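## Task

With the dial held in the hand, end with its upper drag hand reading 89, its lower drag hand reading 25 and its needle reading 60, and with the tool's round button released (not pressed in).

## Robot and tools

Robot: one UR7e-type arm on a base at about (0, 0, 0.070) m in the scene frame, carrying a right robotic hand with 16 motors (index, middle and ring fingers of four hinges each, plus a four-hinge thumb). There is only one arm, so every call has a single list of numbers, not one per arm.

The device: a handheld tool with a handle, a round button and a dial that hangs on a cord from above. While the button is pressed in, squeezing the handle raises the needle and relaxing it lowers the needle. The needle shoves the two drag hands before it and they stay at the furthest points it reached before reversing. Shortly after the button is released, the handle no longer drives the needle. A flag appears in the dial's window whenever handle and needle are coupled. A typical plan: with button in, drive the needle up to the wanted upper value, down to the wanted lower value, then back up to the final needle value, then release the button and confirm the flag is gone. Read the dial with cameras and zoom_image.

Frames: the scene origin is on the table below the base, +z up, +y to the left when facing +x. Reported hand poses, velocities and targets are in the arm's base frame. Motion offsets are taken along the current Hand target's own axes. Hand point axes: +z points along straight fingers toward the tips, +x across the palm away from the thumb, +y out of the palm face (the palm surface is at y = -0.062 m). A fixed mast near the wrist on the palm side can collide with things.

execute_actions(actions, cameras): actions is a list of actions; each action is up to 15 rows, one per 1/30 s step, and a short action repeats its final row. Each row has 24 numbers, all in [-1, 1]: dx, dy, dz, rx, ry, rz, then sixteen hinge goals in the order index_mcp, index_abd, index_pip, index_dip, middle_mcp, middle_abd, middle_pip, middle_dip, ring_mcp, ring_abd, ring_pip, ring_dip, thumb_cmc, thumb_axl, thumb_mcp, thumb_ipl, then current_limit and speed. The first six are an offset (not a pose) from the Hand target at the start of that action, in the target's own axes; 1.0 equals 0.6 m or 180 degrees; rx, ry, rz form one rotation vector. All rows of an action count from that same start, but each new action or call starts again from the current Hand target, so repeating an offset keeps moving. Start values: current_limit +0.4, speed -0.6. To keep the hand unchanged, resend the last hand numbers; at scene start get a result first and copy its values. Images come only with an empty list or when cameras names them.

move(target, speed, blend, stop_force, zero, blocking, cameras): target is one 24-number row or up to 15 rows, each an offset from the same Hand target, same layout and scale as above. speed in m/s (0.002 to 3.6, default 0.25). blend in m rounds corners. stop_force in N (3 to 120) ends the path when the wrist senses that push; omit it when moving away from a contact. zero chooses whether the force zero is retaken. The result adds a move: line (done, off_target, moving, held, fault) and any limits that acted.

wait(seconds 0 to 10), stop (brakes a running move), zoom_image(camera, region [x0,y0,x1,y1] pixels, at most 504x504) on cam_high, cam_low, cam_near or cam_wrist, zero_wrist_force, read_manual, finished_scene(scene 1 or 2; irreversible, the goal must hold without the robot).

Results: end_effector_position (m) and quaternion in the base frame, velocities, Hand target (the last command after clipping; next offsets count from it), joint positions and torques, wrist force/torque in the tool axes, and per hinge hand_goal, hand_measured, hand_current_ma and hand_state (moving, goal, blocked, overload). A motor at 495 mA or more for 5 s shuts down for 10 s.

Avoid: hitting fixed or heavy things, pressing a stiff arm past a firm contact (torque fault if a wrist joint exceeds about 16 to 17.5 N m; force fault near 150 N; each stops the arm 10 s), dropping the tool or letting anything fall off the table, fast slams, long stretched-out holds that overheat motors (85 °C stops the arm), and paths near the arm's own base. Orientation commands are clipped to 32 degrees from the measured one per step.

Each tool is called by a JSON object that holds its "method" and its "body".

## Session

{"method": "execute_actions", "body": {"actions": []}}

Scene clock: 0.00 s.
end_effector_position=(+0.7000, +0.0600, +0.4101) hand_goal=(+0.754, +0.000, +0.576, +0.696, -0.510, +0.000, -0.518, +0.478, -0.510, +0.000, -0.412, +0.478, +0.630, +0.620, +0.224, +0.018) hand_measured=(+0.754, -0.004, +0.576, +0.696, -0.492, -0.002, -0.476, +0.484, -0.506, -0.004, -0.400, +0.484, +0.634, +0.626, +0.226, +0.022) hand_current_ma=(+0, -1, +0, +0, +13, -1, +37, +3, +1, -1, +7, +3, +2, +3, +1, +2) hand_state=(goal, goal, goal, goal, goal, goal, blocked, goal, goal, goal, goal, goal, goal, goal, goal, goal) hand_current_limit=0.40 hand_speed=-0.60 end_effector_quat_wxyz=(+0.707, +0.000, +0.707, +0.000)
Joint positions: [-0.34 -1.174 1.922 -3.89 -1.231 4.713]
Joint velocities: within noise
Joint torques (N m): no reading
Motor temperatures (°C): [39 47 31 46 38 48]
Wrist force (N): no reading
Wrist torque (N m): no reading
Wrist force, peak (N): no reading
Hand target: +0.7000, +0.0600, +0.4101; +0.707, +0.000, +0.707, +0.000

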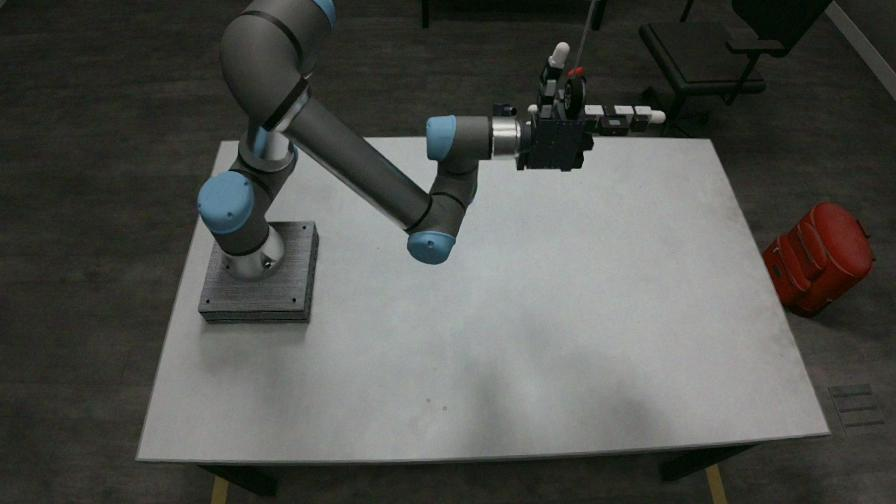

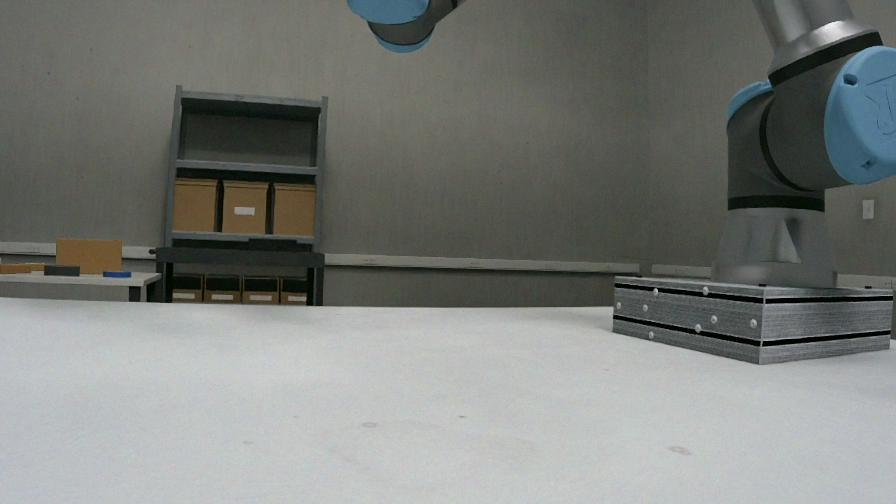

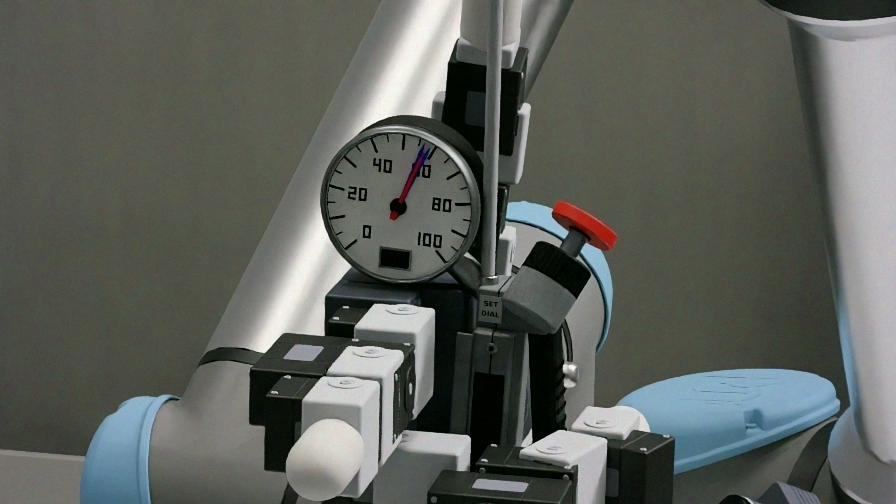

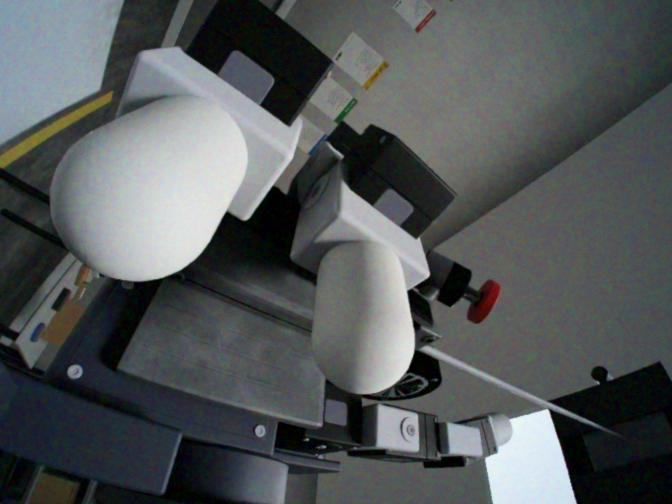

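{"method": "zoom_image", "body": {"camera": "cam_near", "region": [300, 100, 500, 300]}}

{"method": "zoom_image", "body": {"camera": "cam_near", "region": [230, 60, 690, 504]}}

{"method": "zoom_image", "body": {"camera": "cam_high", "region": [480, 20, 700, 200]}}

{"method": "zoom_image", "body": {"camera": "cam_wrist", "region": [100, 150, 520, 504]}}

Scaled by 2.520 from the camera's 896x504 image, which has a finer 1280x720 frame.

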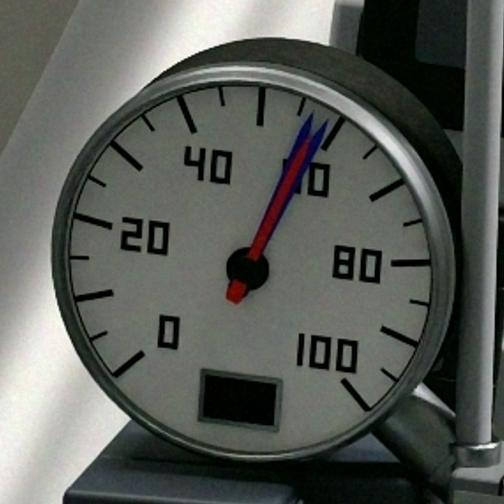

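Scaled by 1.096 from the camera's 896x504 image, which has a finer 1280x720 frame.

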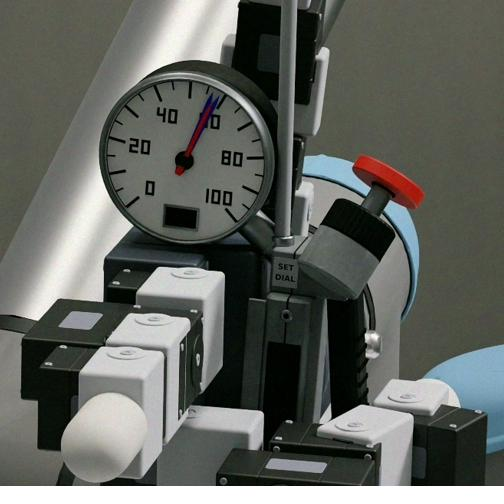

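Scaled by 2.291 from the camera's 896x504 image, which has a finer 1280x720 frame.

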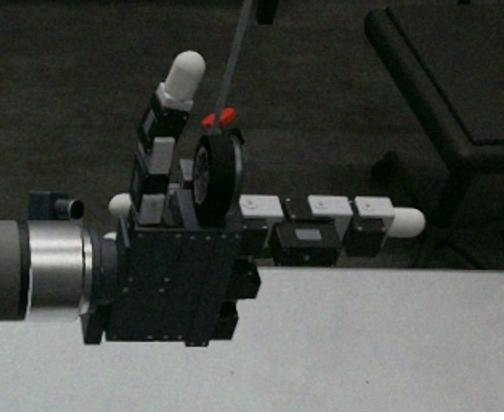

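Scaled by 1.200 from the camera's 672x504 image, which has a finer 960x720 frame.

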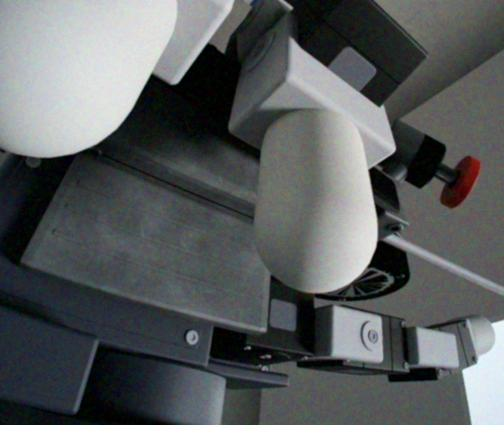

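{"method": "execute_actions", "body": {"actions": [[[0,0,0,0,0,0,0.754,0,0.576,0.696,-0.510,0,-0.518,0.478,-0.510,0,-0.412,0.478,0.07,0.677,0.224,0.168,0.4,-0.8]]], "cameras": ["all"]}}

{"method": "zoom_image", "body": {"camera": "cam_near", "region": [300, 0, 780, 480]}}

{"method": "zoom_image", "body": {"camera": "cam_wrist", "region": [280, 120, 672, 504]}}

Scene clock: 297.87 s.
end_effector_position=(+0.7000, +0.0600, +0.4101) hand_goal=(+0.754, +0.000, +0.576, +0.696, -0.510, +0.000, -0.518, +0.478, -0.510, +0.000, -0.412, +0.478, +0.070, +0.678, +0.224, +0.168) hand_measured=(+0.754, -0.004, +0.576, +0.696, -0.492, -0.002, -0.478, +0.484, -0.506, -0.004, -0.400, +0.484, +0.062, +0.672, +0.226, +0.164) hand_current_ma=(+0, -1, +0, +0, +13, -1, +36, +3, +1, -1, +7, +3, -4, -4, +1, -3) hand_state=(goal, goal, goal, goal, goal, goal, blocked, goal, goal, goal, goal, goal, goal, goal, goal, goal) hand_current_limit=0.40 hand_speed=-0.80 end_effector_quat_wxyz=(+0.707, +0.000, +0.707, +0.000)
Joint positions: [-0.34 -1.174 1.922 -3.89 -1.231 4.713]
Joint torques (N m): [-0.68 -33.98 -21.43 -1.6 -1.21 -0.98]
Wrist force (N): [-2.5 0.4 0.3]
Wrist torque (N m): [0.02 0.14 -0.17]
Wrist force, peak (N): [-2.8 0.7 0.2]
Hand target: +0.7000, +0.0600, +0.4101; +0.707, +0.000, +0.707, +0.000
Off the commanded pose: 0.000 m, 0 deg.
Step readings (end_effector_position):
0: (+0.7000, +0.0600, +0.4101)
1: (+0.7000, +0.0600, +0.4101)
2: (+0.7000, +0.0600, +0.4101)
4: (+0.7000, +0.0600, +0.4101)
8: (+0.7000, +0.0600, +0.4101)
15: (+0.7000, +0.0600, +0.4101)

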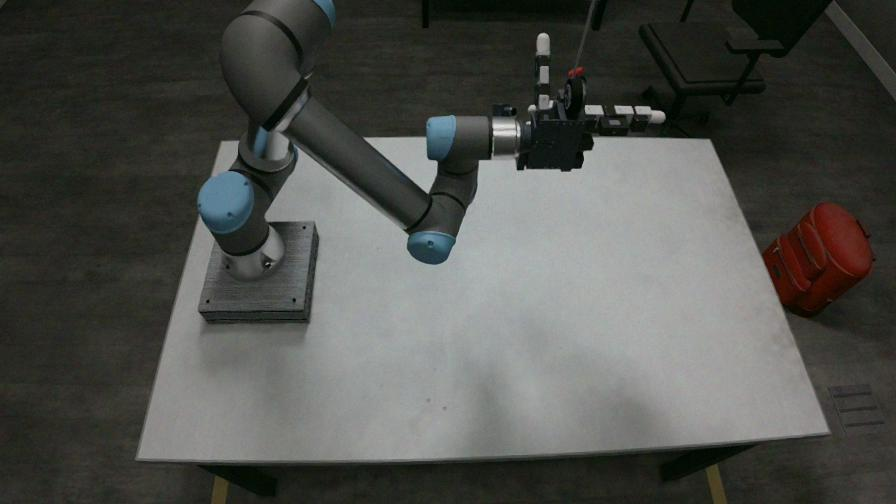

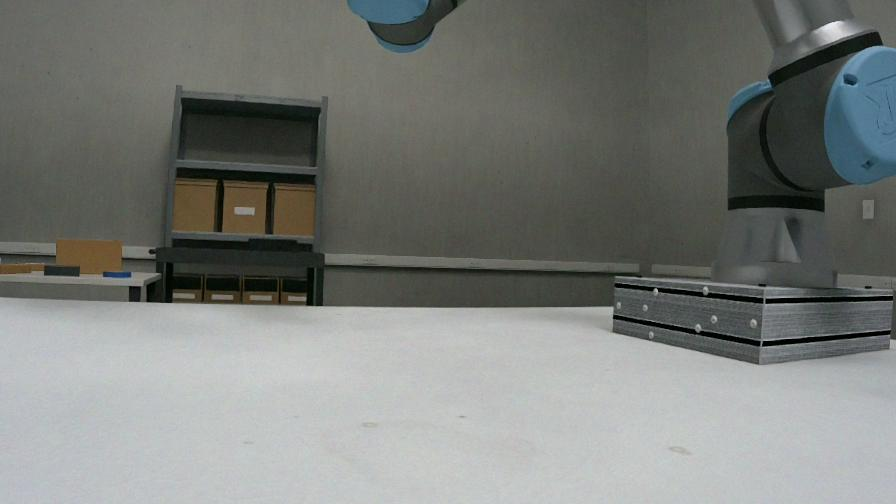

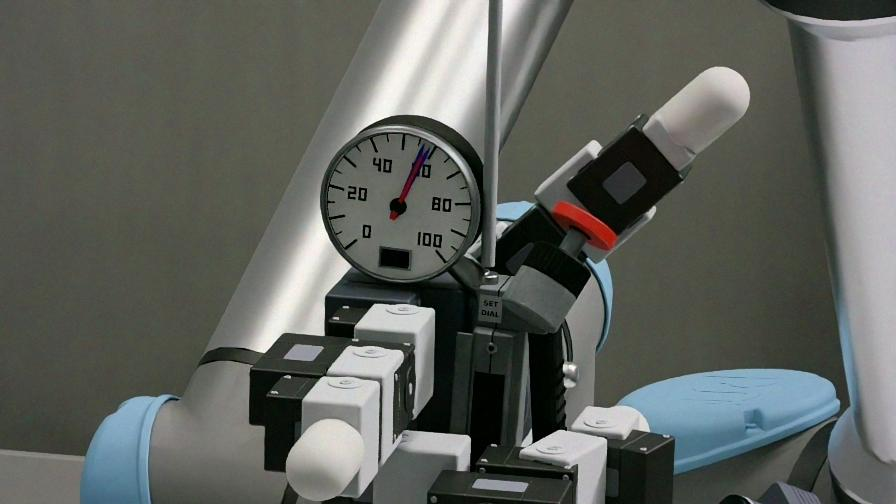

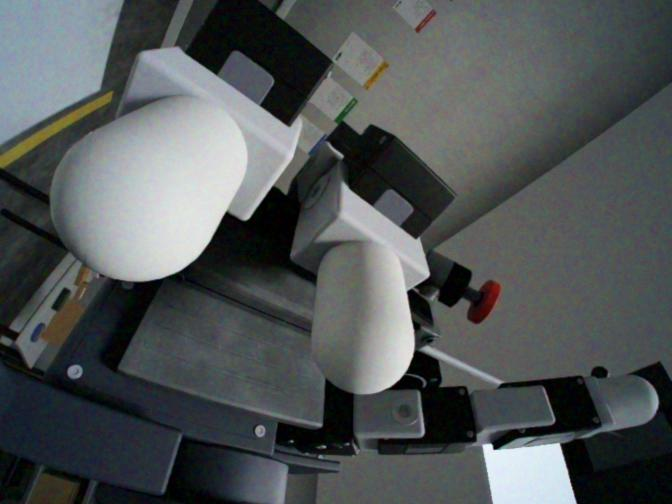

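Scaled by 1.050 from the camera's 896x504 image, which has a finer 1280x720 frame.

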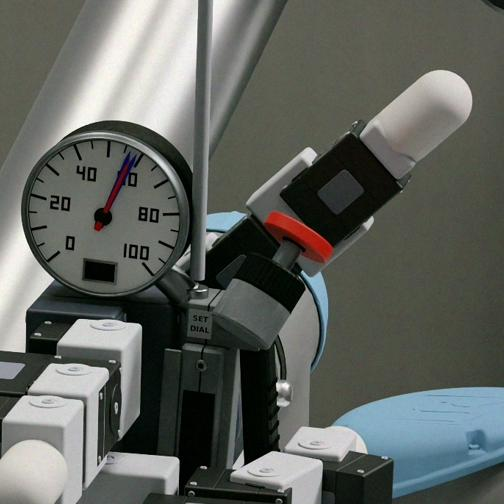

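Scaled by 1.286 from the camera's 672x504 image, which has a finer 960x720 frame.

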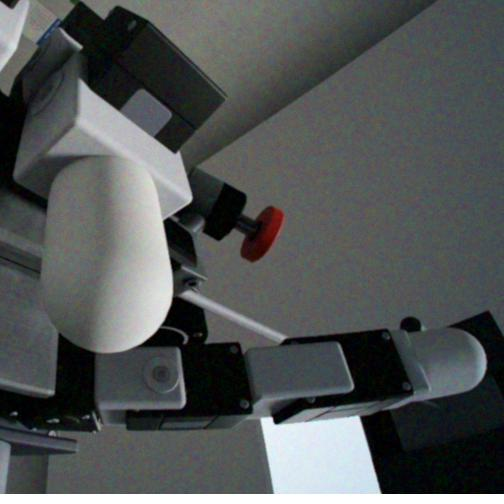

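{"method": "execute_actions", "body": {"actions": [[[0,0,0,0,0,0,0.754,0,0.576,0.696,-0.510,0,-0.518,0.478,-0.510,0,-0.412,0.478,0.05,0.677,0.449,-0.643,0.4,-0.8]]], "cameras": ["cam_near","cam_wrist","cam_high"]}}

{"method": "zoom_image", "body": {"camera": "cam_near", "region": [440, 40, 740, 340]}}

{"method": "zoom_image", "body": {"camera": "cam_wrist", "region": [320, 160, 660, 500]}}

{"method": "zoom_image", "body": {"camera": "cam_high", "region": [500, 20, 620, 140]}}

Scene clock: 394.43 s.
end_effector_position=(+0.7000, +0.0600, +0.4101) hand_goal=(+0.754, +0.000, +0.576, +0.696, -0.510, +0.000, -0.518, +0.478, -0.510, +0.000, -0.412, +0.478, +0.050, +0.678, +0.450, -0.642) hand_measured=(+0.754, -0.004, +0.576, +0.696, -0.492, -0.002, -0.478, +0.484, -0.506, -0.004, -0.400, +0.484, +0.042, +0.674, +0.448, -0.638) hand_current_ma=(+0, -1, +0, +0, +13, -1, +36, +3, +1, -1, +7, +3, -4, -2, -2, +2) hand_state=(goal, goal, goal, goal, goal, goal, blocked, goal, goal, goal, goal, goal, goal, goal, goal, goal) hand_current_limit=0.40 hand_speed=-0.80 end_effector_quat_wxyz=(+0.707, +0.000, +0.707, +0.000)
Joint positions: [-0.34 -1.174 1.922 -3.89 -1.231 4.713]
Joint torques (N m): [-1.31 -32.51 -25.21 -2.19 -1.91 -1.39]
Wrist force (N): [-2.4 0.3 0.0]
Wrist torque (N m): [0.03 0.13 -0.16]
Wrist force, peak (N): [-2.8 0.3 0.0]
Hand target: +0.7000, +0.0600, +0.4101; +0.707, +0.000, +0.707, +0.000
Off the commanded pose: 0.000 m, 0 deg.
Step readings (end_effector_position):
0: (+0.7000, +0.0600, +0.4101)
1: (+0.7000, +0.0600, +0.4101)
2: (+0.7000, +0.0600, +0.4101)
4: (+0.7000, +0.0600, +0.4101)
8: (+0.7000, +0.0600, +0.4101)
15: (+0.7000, +0.0600, +0.4101)
Images, in order (width x height): cam_high 896x504, cam_near 896x504, cam_wrist 672x504.

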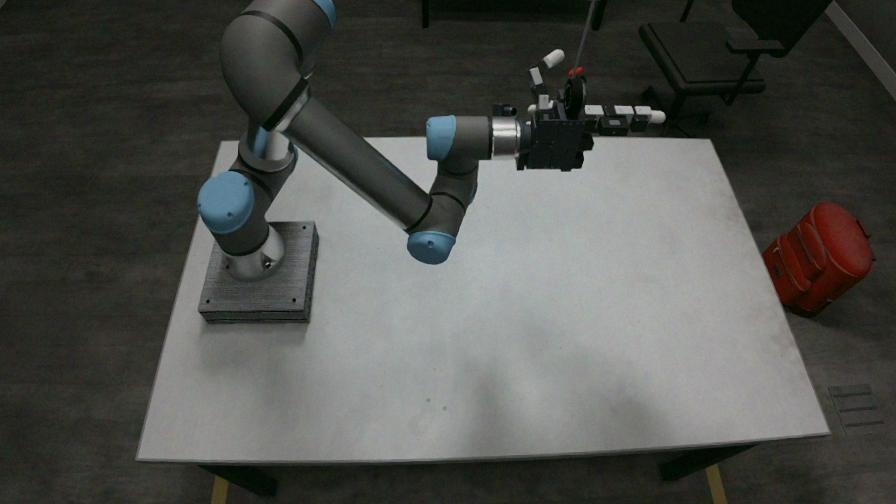

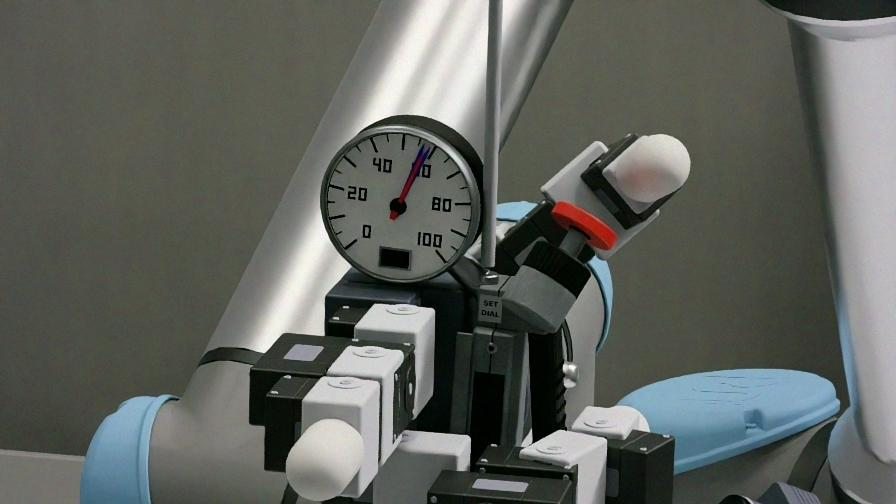

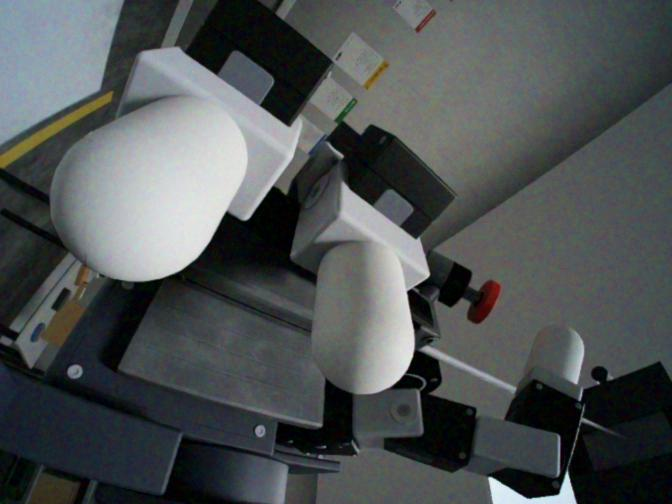

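Scaled by 1.680 from the camera's 896x504 image, which has a finer 1280x720 frame.

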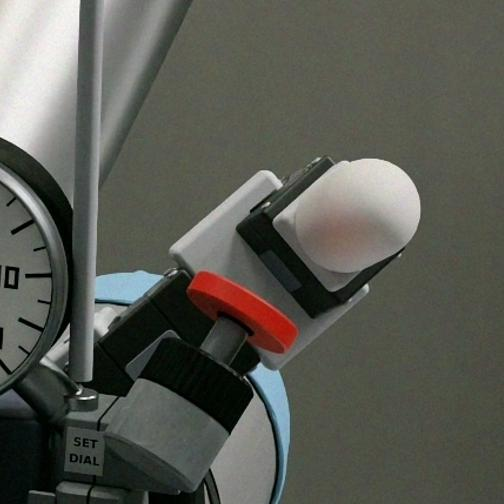

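Scaled by 1.482 from the camera's 672x504 image, which has a finer 960x720 frame.

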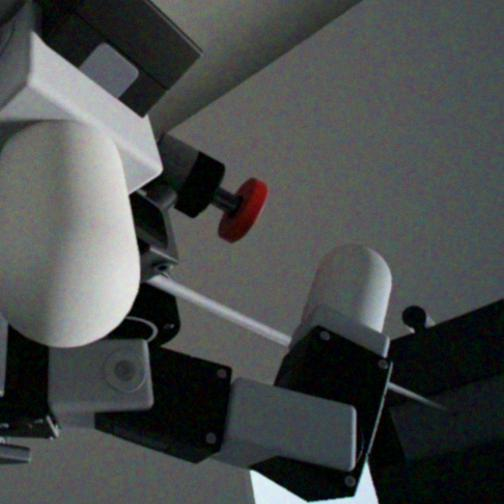

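Scaled by 4.200 from the camera's 896x504 image, which has a finer 1280x720 frame.

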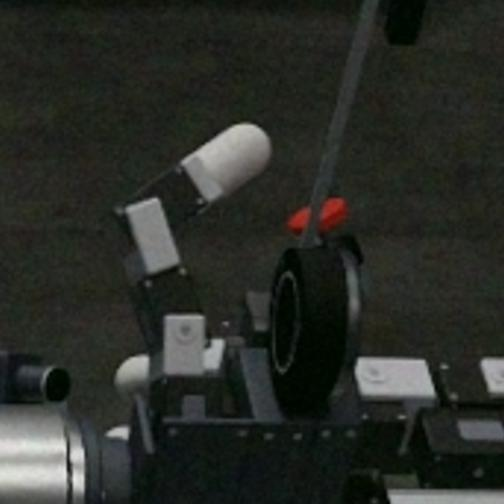

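{"method": "execute_actions", "body": {"actions": [[[0,0,0,0,0,0,0.754,0,0.576,0.696,-0.510,0,-0.518,0.478,-0.510,0,-0.412,0.478,0.085,0.677,0.25,-0.643,0.4,-0.8]]], "cameras": ["cam_near","cam_wrist"]}}

{"method": "zoom_image", "body": {"camera": "cam_near", "region": [300, 90, 660, 340]}}

{"method": "zoom_image", "body": {"camera": "cam_wrist", "region": [400, 200, 640, 440]}}

Scene clock: 438.27 s.
end_effector_position=(+0.7000, +0.0600, +0.4101) hand_goal=(+0.754, +0.000, +0.576, +0.696, -0.510, +0.000, -0.518, +0.478, -0.510, +0.000, -0.412, +0.478, +0.086, +0.678, +0.250, -0.642) hand_measured=(+0.754, -0.004, +0.576, +0.696, -0.492, -0.002, -0.478, +0.484, -0.506, -0.004, -0.400, +0.484, +0.060, +0.674, +0.252, -0.640) hand_current_ma=(+0, -1, +0, +0, +13, -1, +36, +3, +1, -1, +7, +3, -21, -2, +2, +2) hand_state=(goal, goal, goal, goal, goal, goal, blocked, goal, goal, goal, goal, goal, blocked, goal, goal, goal) hand_current_limit=0.40 hand_speed=-0.80 end_effector_quat_wxyz=(+0.707, +0.000, +0.707, +0.000)
Joint positions: [-0.34 -1.174 1.922 -3.89 -1.231 4.713]
Joint torques (N m): [-1.73 -32.06 -27.23 -1.84 -1.84 -1.84]
Wrist force (N): [-2.4 0.2 0.1]
Wrist torque (N m): [0.02 0.15 -0.17]
Wrist force, peak (N): [-3.1 0.5 0.3]
Hand target: +0.7000, +0.0600, +0.4101; +0.707, +0.000, +0.707, +0.000
Off the commanded pose: 0.000 m, 0 deg.
Step readings (end_effector_position):
0: (+0.7000, +0.0600, +0.4101)
1: (+0.7000, +0.0600, +0.4101)
2: (+0.7000, +0.0600, +0.4101)
4: (+0.7000, +0.0600, +0.4101)
8: (+0.7000, +0.0600, +0.4101)
15: (+0.7000, +0.0600, +0.4101)
Images, in order (width x height): cam_near 896x504, cam_wrist 672x504.

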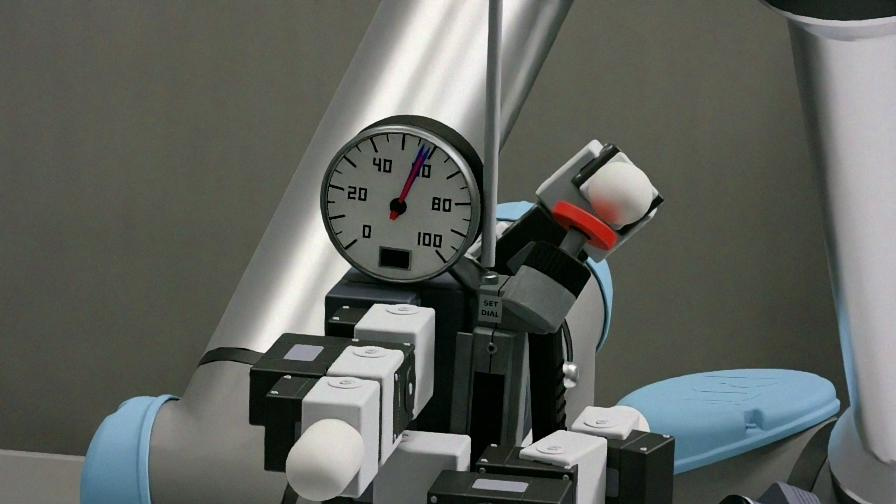

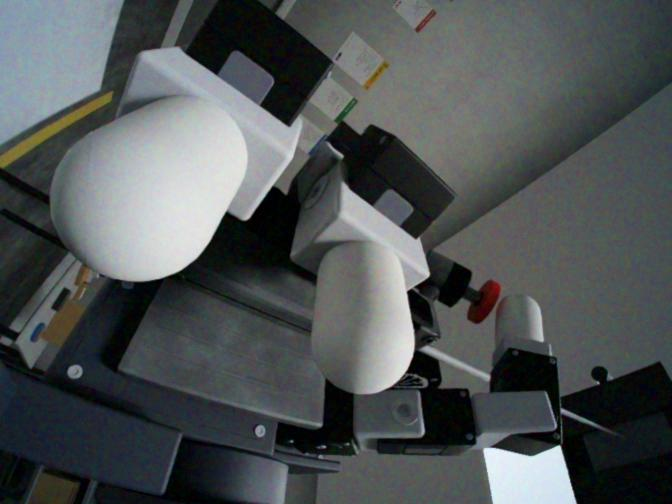

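Scaled by 1.400 from the camera's 896x504 image, which has a finer 1280x720 frame.

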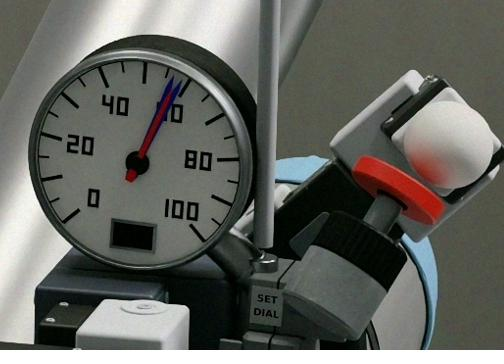

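Scaled by 2.100 from the camera's 672x504 image, which has a finer 960x720 frame.

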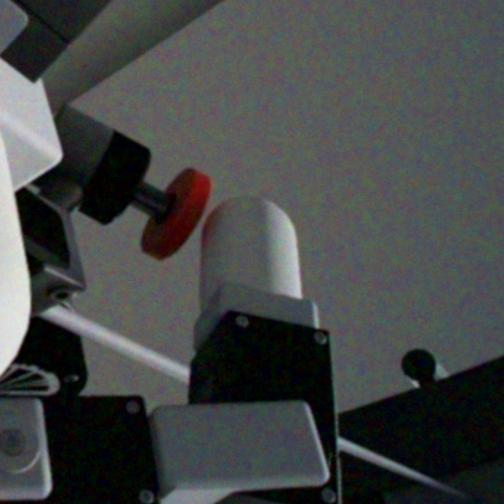

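{"method": "execute_actions", "body": {"actions": [[[0,0,0,0,0,0,0.754,0,0.576,0.696,-0.510,0,-0.518,0.478,-0.510,0,-0.412,0.478,0.085,0.677,0.17,-0.643,0.4,-0.85]]], "cameras": ["cam_near","cam_wrist"]}}

{"method": "zoom_image", "body": {"camera": "cam_near", "region": [300, 90, 660, 340]}}

{"method": "zoom_image", "body": {"camera": "cam_wrist", "region": [400, 200, 640, 440]}}

Scene clock: 458.00 s.
end_effector_position=(+0.7000, +0.0600, +0.4101) hand_goal=(+0.754, +0.000, +0.576, +0.696, -0.510, +0.000, -0.518, +0.478, -0.510, +0.000, -0.412, +0.478, +0.086, +0.678, +0.170, -0.642) hand_measured=(+0.754, -0.004, +0.576, +0.696, -0.490, -0.002, -0.482, +0.484, -0.506, -0.004, -0.402, +0.484, +0.062, +0.674, +0.206, -0.632) hand_current_ma=(+0, -1, +0, +0, +15, -1, +32, +3, +1, -1, +6, +3, -19, -2, +43, +9) hand_state=(goal, goal, goal, goal, goal, goal, blocked, goal, goal, goal, goal, goal, blocked, goal, blocked, goal) hand_current_limit=0.40 hand_speed=-0.85 end_effector_quat_wxyz=(+0.707, +0.000, +0.707, +0.000)
Joint positions: [-0.34 -1.174 1.922 -3.89 -1.231 4.713]
Joint torques (N m): [-3.55 -30.85 -28.4 -1.99 -1.89 -1.92]
Wrist force (N): [-3.0 0.3 0.2]
Wrist torque (N m): [0.03 0.16 -0.19]
Wrist force, peak (N): [-3.4 0.2 0.4]
Hand target: +0.7000, +0.0600, +0.4101; +0.707, +0.000, +0.707, +0.000
Off the commanded pose: 0.000 m, 0 deg.
Step readings (end_effector_position):
0: (+0.7000, +0.0600, +0.4101)
1: (+0.7000, +0.0600, +0.4101)
2: (+0.7000, +0.0600, +0.4101)
4: (+0.7000, +0.0600, +0.4101)
8: (+0.7000, +0.0600, +0.4101)
15: (+0.7000, +0.0600, +0.4101)
Images, in order (width x height): cam_near 896x504, cam_wrist 672x504.

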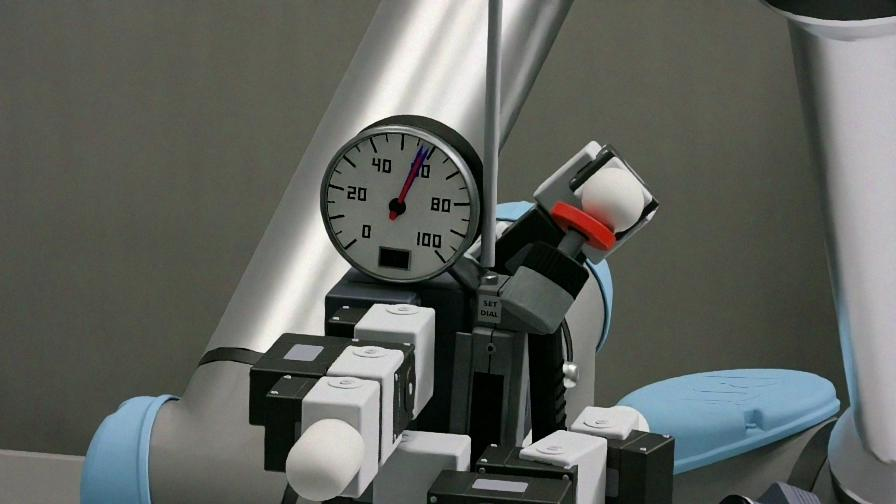

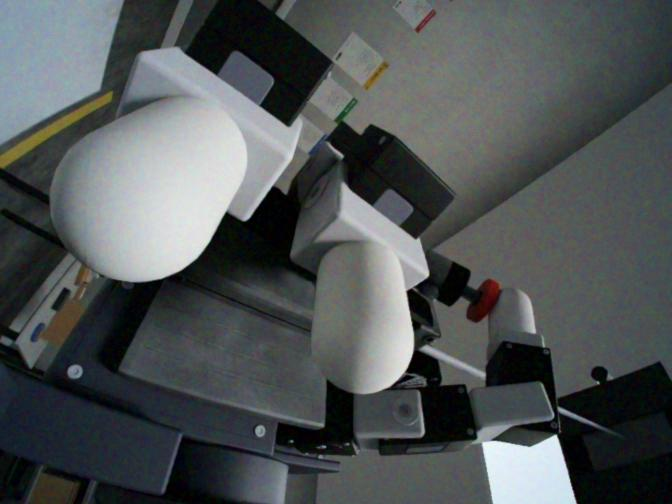

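Scaled by 1.400 from the camera's 896x504 image, which has a finer 1280x720 frame.

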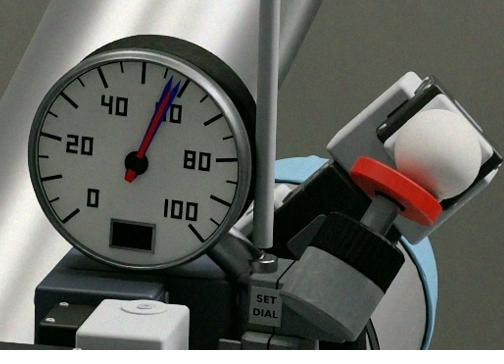

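Scaled by 2.100 from the camera's 672x504 image, which has a finer 960x720 frame.

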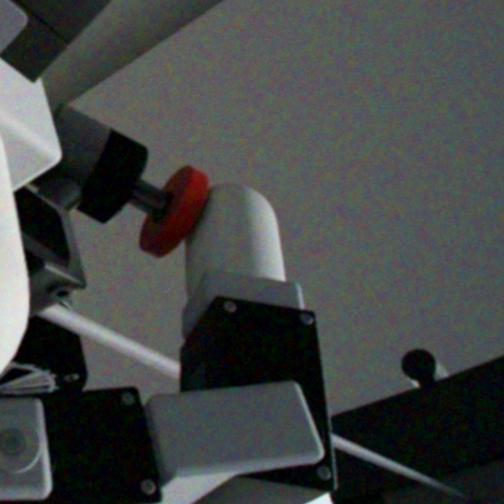

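{"method": "execute_actions", "body": {"actions": [[[0,0,0,0,0,0,0.754,0,0.576,0.696,-0.510,0,-0.518,0.478,-0.510,0,-0.412,0.478,0.085,0.677,0.04,-0.643,0.4,-0.9]]], "cameras": ["cam_near","cam_wrist"]}}

{"method": "zoom_image", "body": {"camera": "cam_near", "region": [300, 90, 660, 340]}}

{"method": "zoom_image", "body": {"camera": "cam_wrist", "region": [400, 200, 640, 440]}}

Scene clock: 471.70 s.
end_effector_position=(+0.7000, +0.0600, +0.4101) hand_goal=(+0.754, +0.000, +0.576, +0.696, -0.510, +0.000, -0.518, +0.478, -0.510, +0.000, -0.412, +0.478, +0.086, +0.678, +0.040, -0.642) hand_measured=(+0.754, -0.004, +0.576, +0.696, -0.488, -0.002, -0.484, +0.484, -0.506, -0.004, -0.406, +0.484, +0.062, +0.674, +0.112, -0.610) hand_current_ma=(+0, -1, +0, +0, +17, -1, +28, +3, +1, -1, +4, +3, -19, -2, +109, +39) hand_state=(goal, goal, goal, goal, blocked, goal, blocked, goal, goal, goal, goal, goal, blocked, goal, blocked, blocked) hand_current_limit=0.40 hand_speed=-0.90 end_effector_quat_wxyz=(+0.707, +0.000, +0.707, +0.000)
Joint positions: [-0.34 -1.174 1.922 -3.89 -1.231 4.713]
Joint torques (N m): [-2.19 -30.52 -30.24 -2.08 -1.78 -1.84]
Wrist force (N): [-3.4 0.6 0.1]
Wrist torque (N m): [0.07 0.19 -0.21]
Wrist force, peak (N): [-3.7 0.5 0.0]
Hand target: +0.7000, +0.0600, +0.4101; +0.707, +0.000, +0.707, +0.000
Off the commanded pose: 0.000 m, 0 deg.
Step readings (end_effector_position):
0: (+0.7000, +0.0600, +0.4101)
1: (+0.7000, +0.0600, +0.4101)
2: (+0.7000, +0.0600, +0.4101)
4: (+0.7000, +0.0600, +0.4101)
8: (+0.7000, +0.0600, +0.4101)
15: (+0.7000, +0.0600, +0.4101)
Images, in order (width x height): cam_near 896x504, cam_wrist 672x504.

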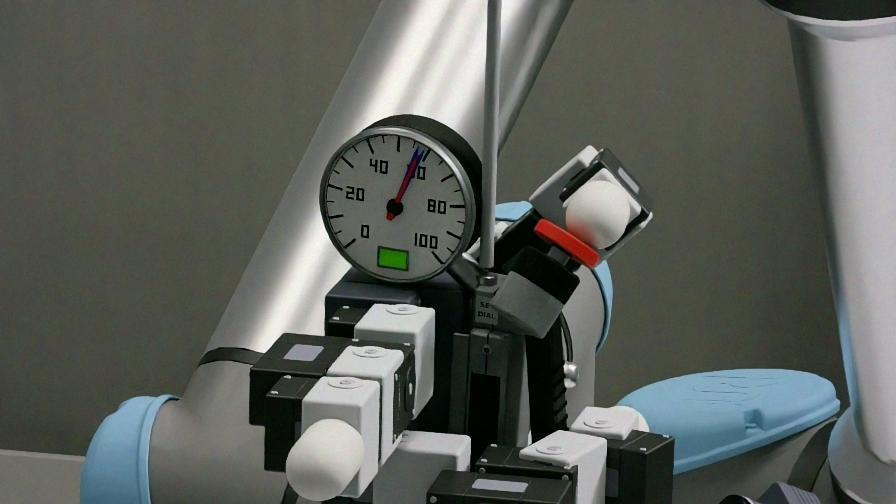

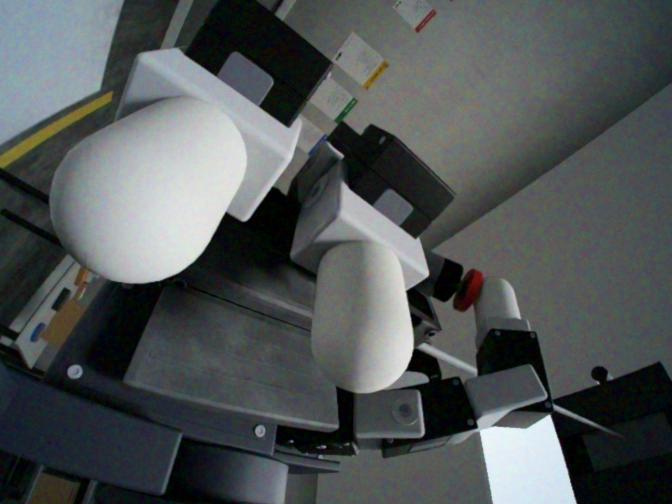

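Scaled by 1.400 from the camera's 896x504 image, which has a finer 1280x720 frame.

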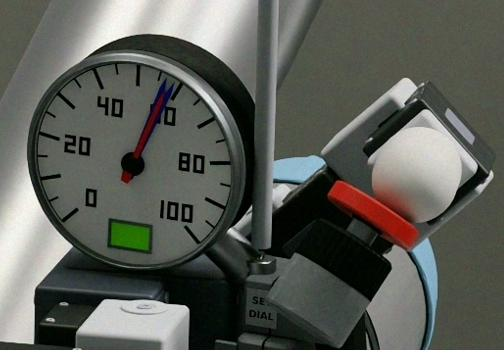

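Scaled by 2.100 from the camera's 672x504 image, which has a finer 960x720 frame.

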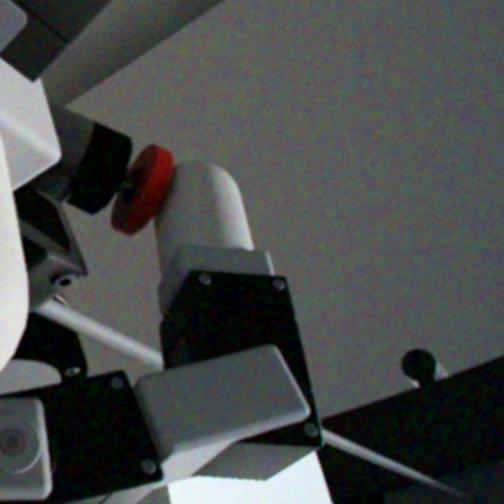

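{"method": "execute_actions", "body": {"actions": [[[0,0,0,0,0,0,0.754,0,0.576,0.696,-0.510,0,-0.598,0.478,-0.510,0,-0.492,0.478,0.085,0.677,0.02,-0.643,0.4,-0.9]]], "cameras": ["cam_near","cam_wrist"]}}

{"method": "zoom_image", "body": {"camera": "cam_near", "region": [300, 90, 660, 340]}}

Scene clock: 484.50 s.
end_effector_position=(+0.7000, +0.0600, +0.4101) hand_goal=(+0.754, +0.000, +0.576, +0.696, -0.510, +0.000, -0.598, +0.478, -0.510, +0.000, -0.492, +0.478, +0.086, +0.678, +0.020, -0.642) hand_measured=(+0.754, -0.004, +0.576, +0.696, -0.474, +0.002, -0.518, +0.484, -0.494, -0.008, -0.444, +0.484, +0.066, +0.674, +0.092, -0.608) hand_current_ma=(+0, -1, +0, +0, +33, +0, +90, +3, +12, -2, +45, +3, -15, -3, +108, +42) hand_state=(goal, goal, goal, goal, blocked, goal, blocked, goal, goal, goal, blocked, goal, goal, goal, blocked, blocked) hand_current_limit=0.40 hand_speed=-0.90 end_effector_quat_wxyz=(+0.707, +0.000, +0.707, +0.000)
Joint positions: [-0.34 -1.174 1.922 -3.89 -1.231 4.713]
Joint torques (N m): [-2.8 -29.12 -27.78 -2.29 -2 -1.85]
Wrist force (N): [-3.5 0.3 -0.3]
Wrist torque (N m): [0.05 0.20 -0.22]
Wrist force, peak (N): [-3.8 0.6 0.3]
Hand target: +0.7000, +0.0600, +0.4101; +0.707, +0.000, +0.707, +0.000
Off the commanded pose: 0.000 m, 0 deg.
Step readings (end_effector_position):
0: (+0.7000, +0.0600, +0.4101)
1: (+0.7000, +0.0600, +0.4101)
2: (+0.7000, +0.0600, +0.4101)
4: (+0.7000, +0.0600, +0.4101)
8: (+0.7000, +0.0600, +0.4101)
15: (+0.7000, +0.0600, +0.4101)
Images, in order (width x height): cam_near 896x504, cam_wrist 672x504.

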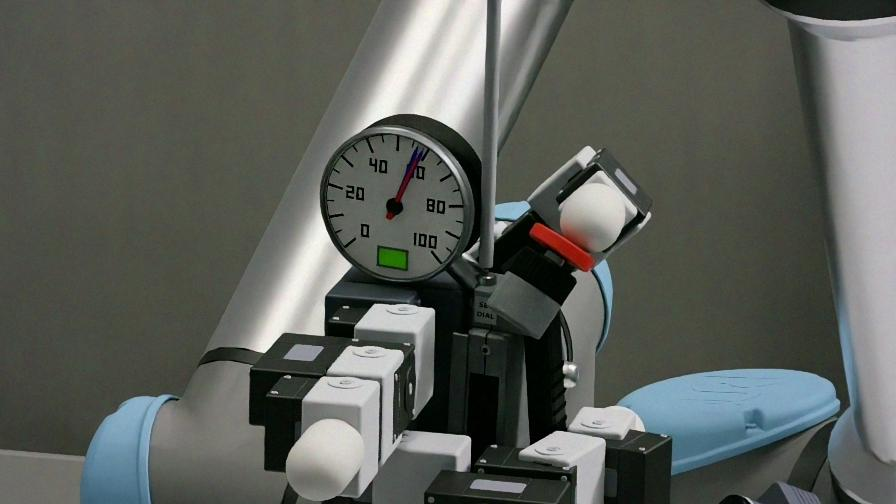

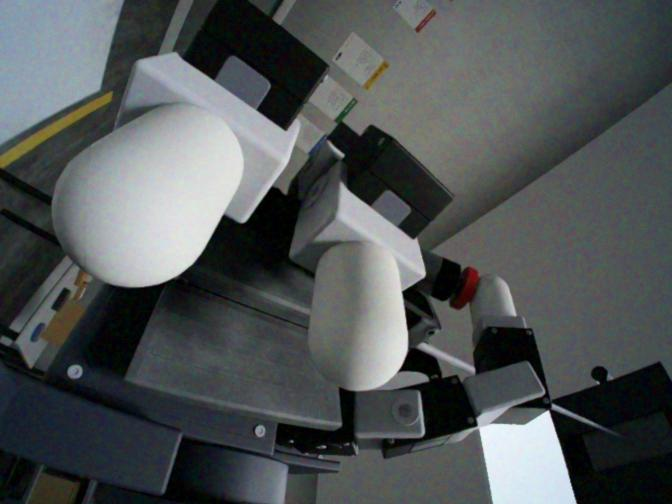

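Scaled by 1.400 from the camera's 896x504 image, which has a finer 1280x720 frame.

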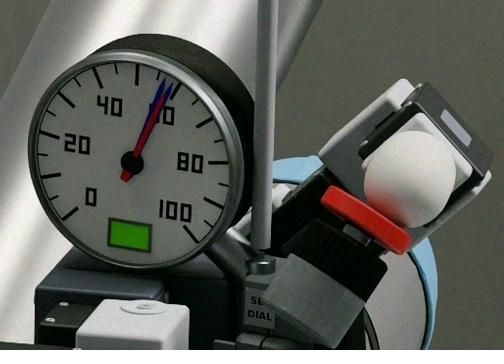

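{"method": "execute_actions", "body": {"actions": [[[0,0,0,0,0,0,0.754,0,0.576,0.696,-0.570,0,-0.698,0.478,-0.570,0,-0.592,0.478,0.085,0.677,0.0,-0.643,0.4,-0.9]]], "cameras": ["cam_near"]}}

{"method": "zoom_image", "body": {"camera": "cam_near", "region": [300, 90, 660, 340]}}

Scene clock: 505.73 s.
end_effector_position=(+0.7000, +0.0600, +0.4101) hand_goal=(+0.754, +0.000, +0.576, +0.696, -0.570, +0.000, -0.698, +0.478, -0.570, +0.000, -0.592, +0.478, +0.086, +0.678, +0.000, -0.642) hand_measured=(+0.754, -0.004, +0.576, +0.696, -0.478, +0.006, -0.584, +0.484, -0.506, -0.012, -0.536, +0.484, +0.066, +0.674, +0.080, -0.608) hand_current_ma=(+0, -1, +0, +0, +115, +2, +141, +3, +71, -5, +56, +3, -15, -3, +126, +43) hand_state=(goal, goal, goal, goal, blocked, goal, blocked, goal, blocked, goal, blocked, goal, goal, goal, blocked, blocked) hand_current_limit=0.40 hand_speed=-0.90 end_effector_quat_wxyz=(+0.707, +0.000, +0.707, +0.000)
Joint positions: [-0.34 -1.174 1.922 -3.89 -1.231 4.713]
Joint torques (N m): [-3.76 -29.06 -26.81 -2.13 -1.85 -1.58]
Wrist force (N): [-2.5 0.3 0.3]
Wrist torque (N m): [0.01 0.13 -0.15]
Wrist force, peak (N): [-3.9 0.4 0.0]
Hand target: +0.7000, +0.0600, +0.4101; +0.707, +0.000, +0.707, +0.000
Off the commanded pose: 0.000 m, 0 deg.
Step readings (end_effector_position):
0: (+0.7000, +0.0600, +0.4101)
1: (+0.7000, +0.0600, +0.4101)
2: (+0.7000, +0.0600, +0.4101)
4: (+0.7000, +0.0600, +0.4101)
8: (+0.7000, +0.0600, +0.4101)
15: (+0.7000, +0.0600, +0.4101)
Images, in order (width x height): cam_near 896x504.

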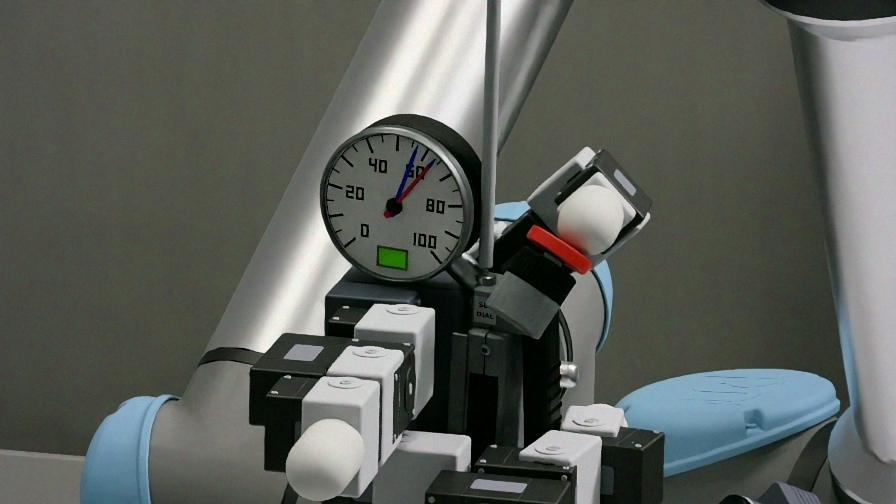

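Scaled by 1.400 from the camera's 896x504 image, which has a finer 1280x720 frame.

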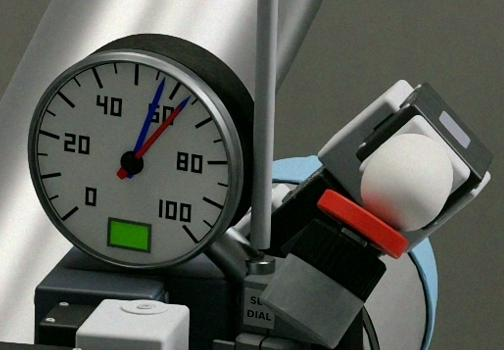

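{"method": "execute_actions", "body": {"actions": [[[0,0,0,0,0,0,0.754,0,0.576,0.696,-0.620,0,-0.848,0.478,-0.620,0,-0.742,0.478,0.085,0.677,0.0,-0.643,0.4,-0.9]]], "cameras": ["cam_near","cam_wrist"]}}

{"method": "zoom_image", "body": {"camera": "cam_near", "region": [300, 90, 660, 340]}}

Scene clock: 515.43 s.
end_effector_position=(+0.7000, +0.0600, +0.4101) hand_goal=(+0.754, +0.000, +0.576, +0.696, -0.620, +0.000, -0.848, +0.478, -0.620, +0.000, -0.742, +0.478, +0.086, +0.678, +0.000, -0.642) hand_measured=(+0.754, -0.004, +0.576, +0.696, -0.498, -0.018, -0.668, +0.484, -0.556, -0.022, -0.638, +0.484, +0.068, +0.674, +0.076, -0.606) hand_current_ma=(+0, -1, +0, +0, +168, -7, +255, +3, +72, -10, +125, +3, -13, -3, +118, +45) hand_state=(goal, goal, goal, goal, blocked, goal, blocked, goal, blocked, blocked, blocked, goal, goal, goal, blocked, blocked) hand_current_limit=0.40 hand_speed=-0.90 end_effector_quat_wxyz=(+0.707, +0.000, +0.707, +0.000)
Joint positions: [-0.34 -1.174 1.922 -3.89 -1.231 4.713]
Joint torques (N m): [-3.74 -29.12 -25.08 -2.24 -1.9 -1.68]
Wrist force (N): [-3.0 0.2 0.2]
Wrist torque (N m): [0.01 0.16 -0.17]
Wrist force, peak (N): [-3.4 0.6 0.0]
Hand target: +0.7000, +0.0600, +0.4101; +0.707, +0.000, +0.707, +0.000
Off the commanded pose: 0.000 m, 0 deg.
Step readings (end_effector_position):
0: (+0.7000, +0.0600, +0.4101)
1: (+0.7000, +0.0600, +0.4101)
2: (+0.7000, +0.0600, +0.4101)
4: (+0.7000, +0.0600, +0.4101)
8: (+0.7000, +0.0600, +0.4101)
15: (+0.7000, +0.0600, +0.4101)
Images, in order (width x height): cam_near 896x504, cam_wrist 672x504.

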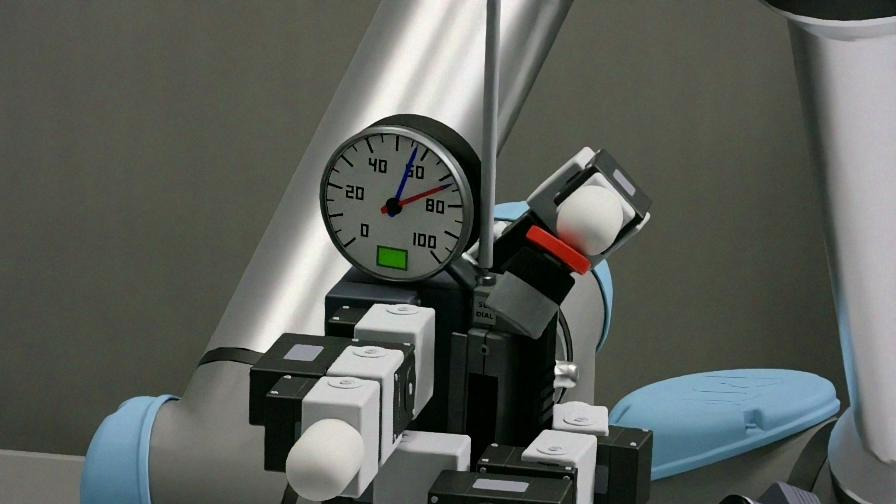

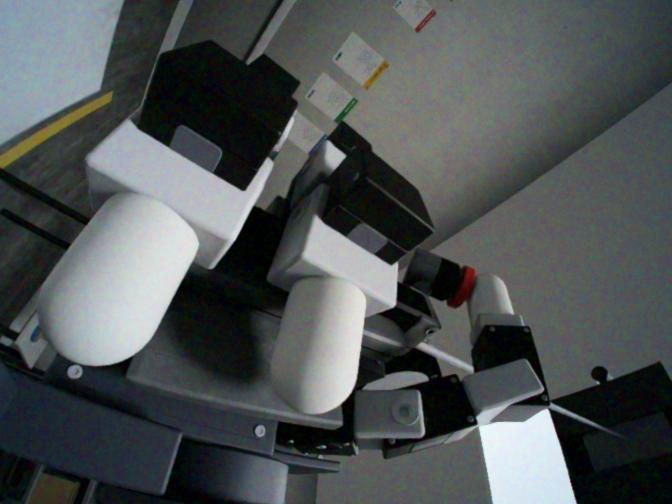

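Scaled by 1.400 from the camera's 896x504 image, which has a finer 1280x720 frame.

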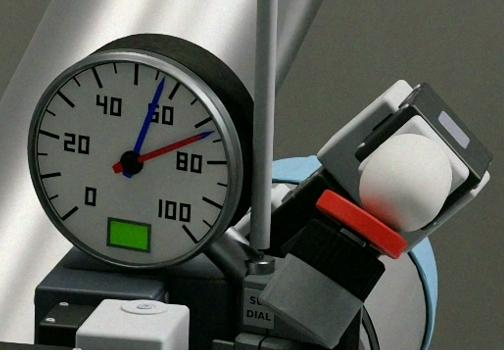

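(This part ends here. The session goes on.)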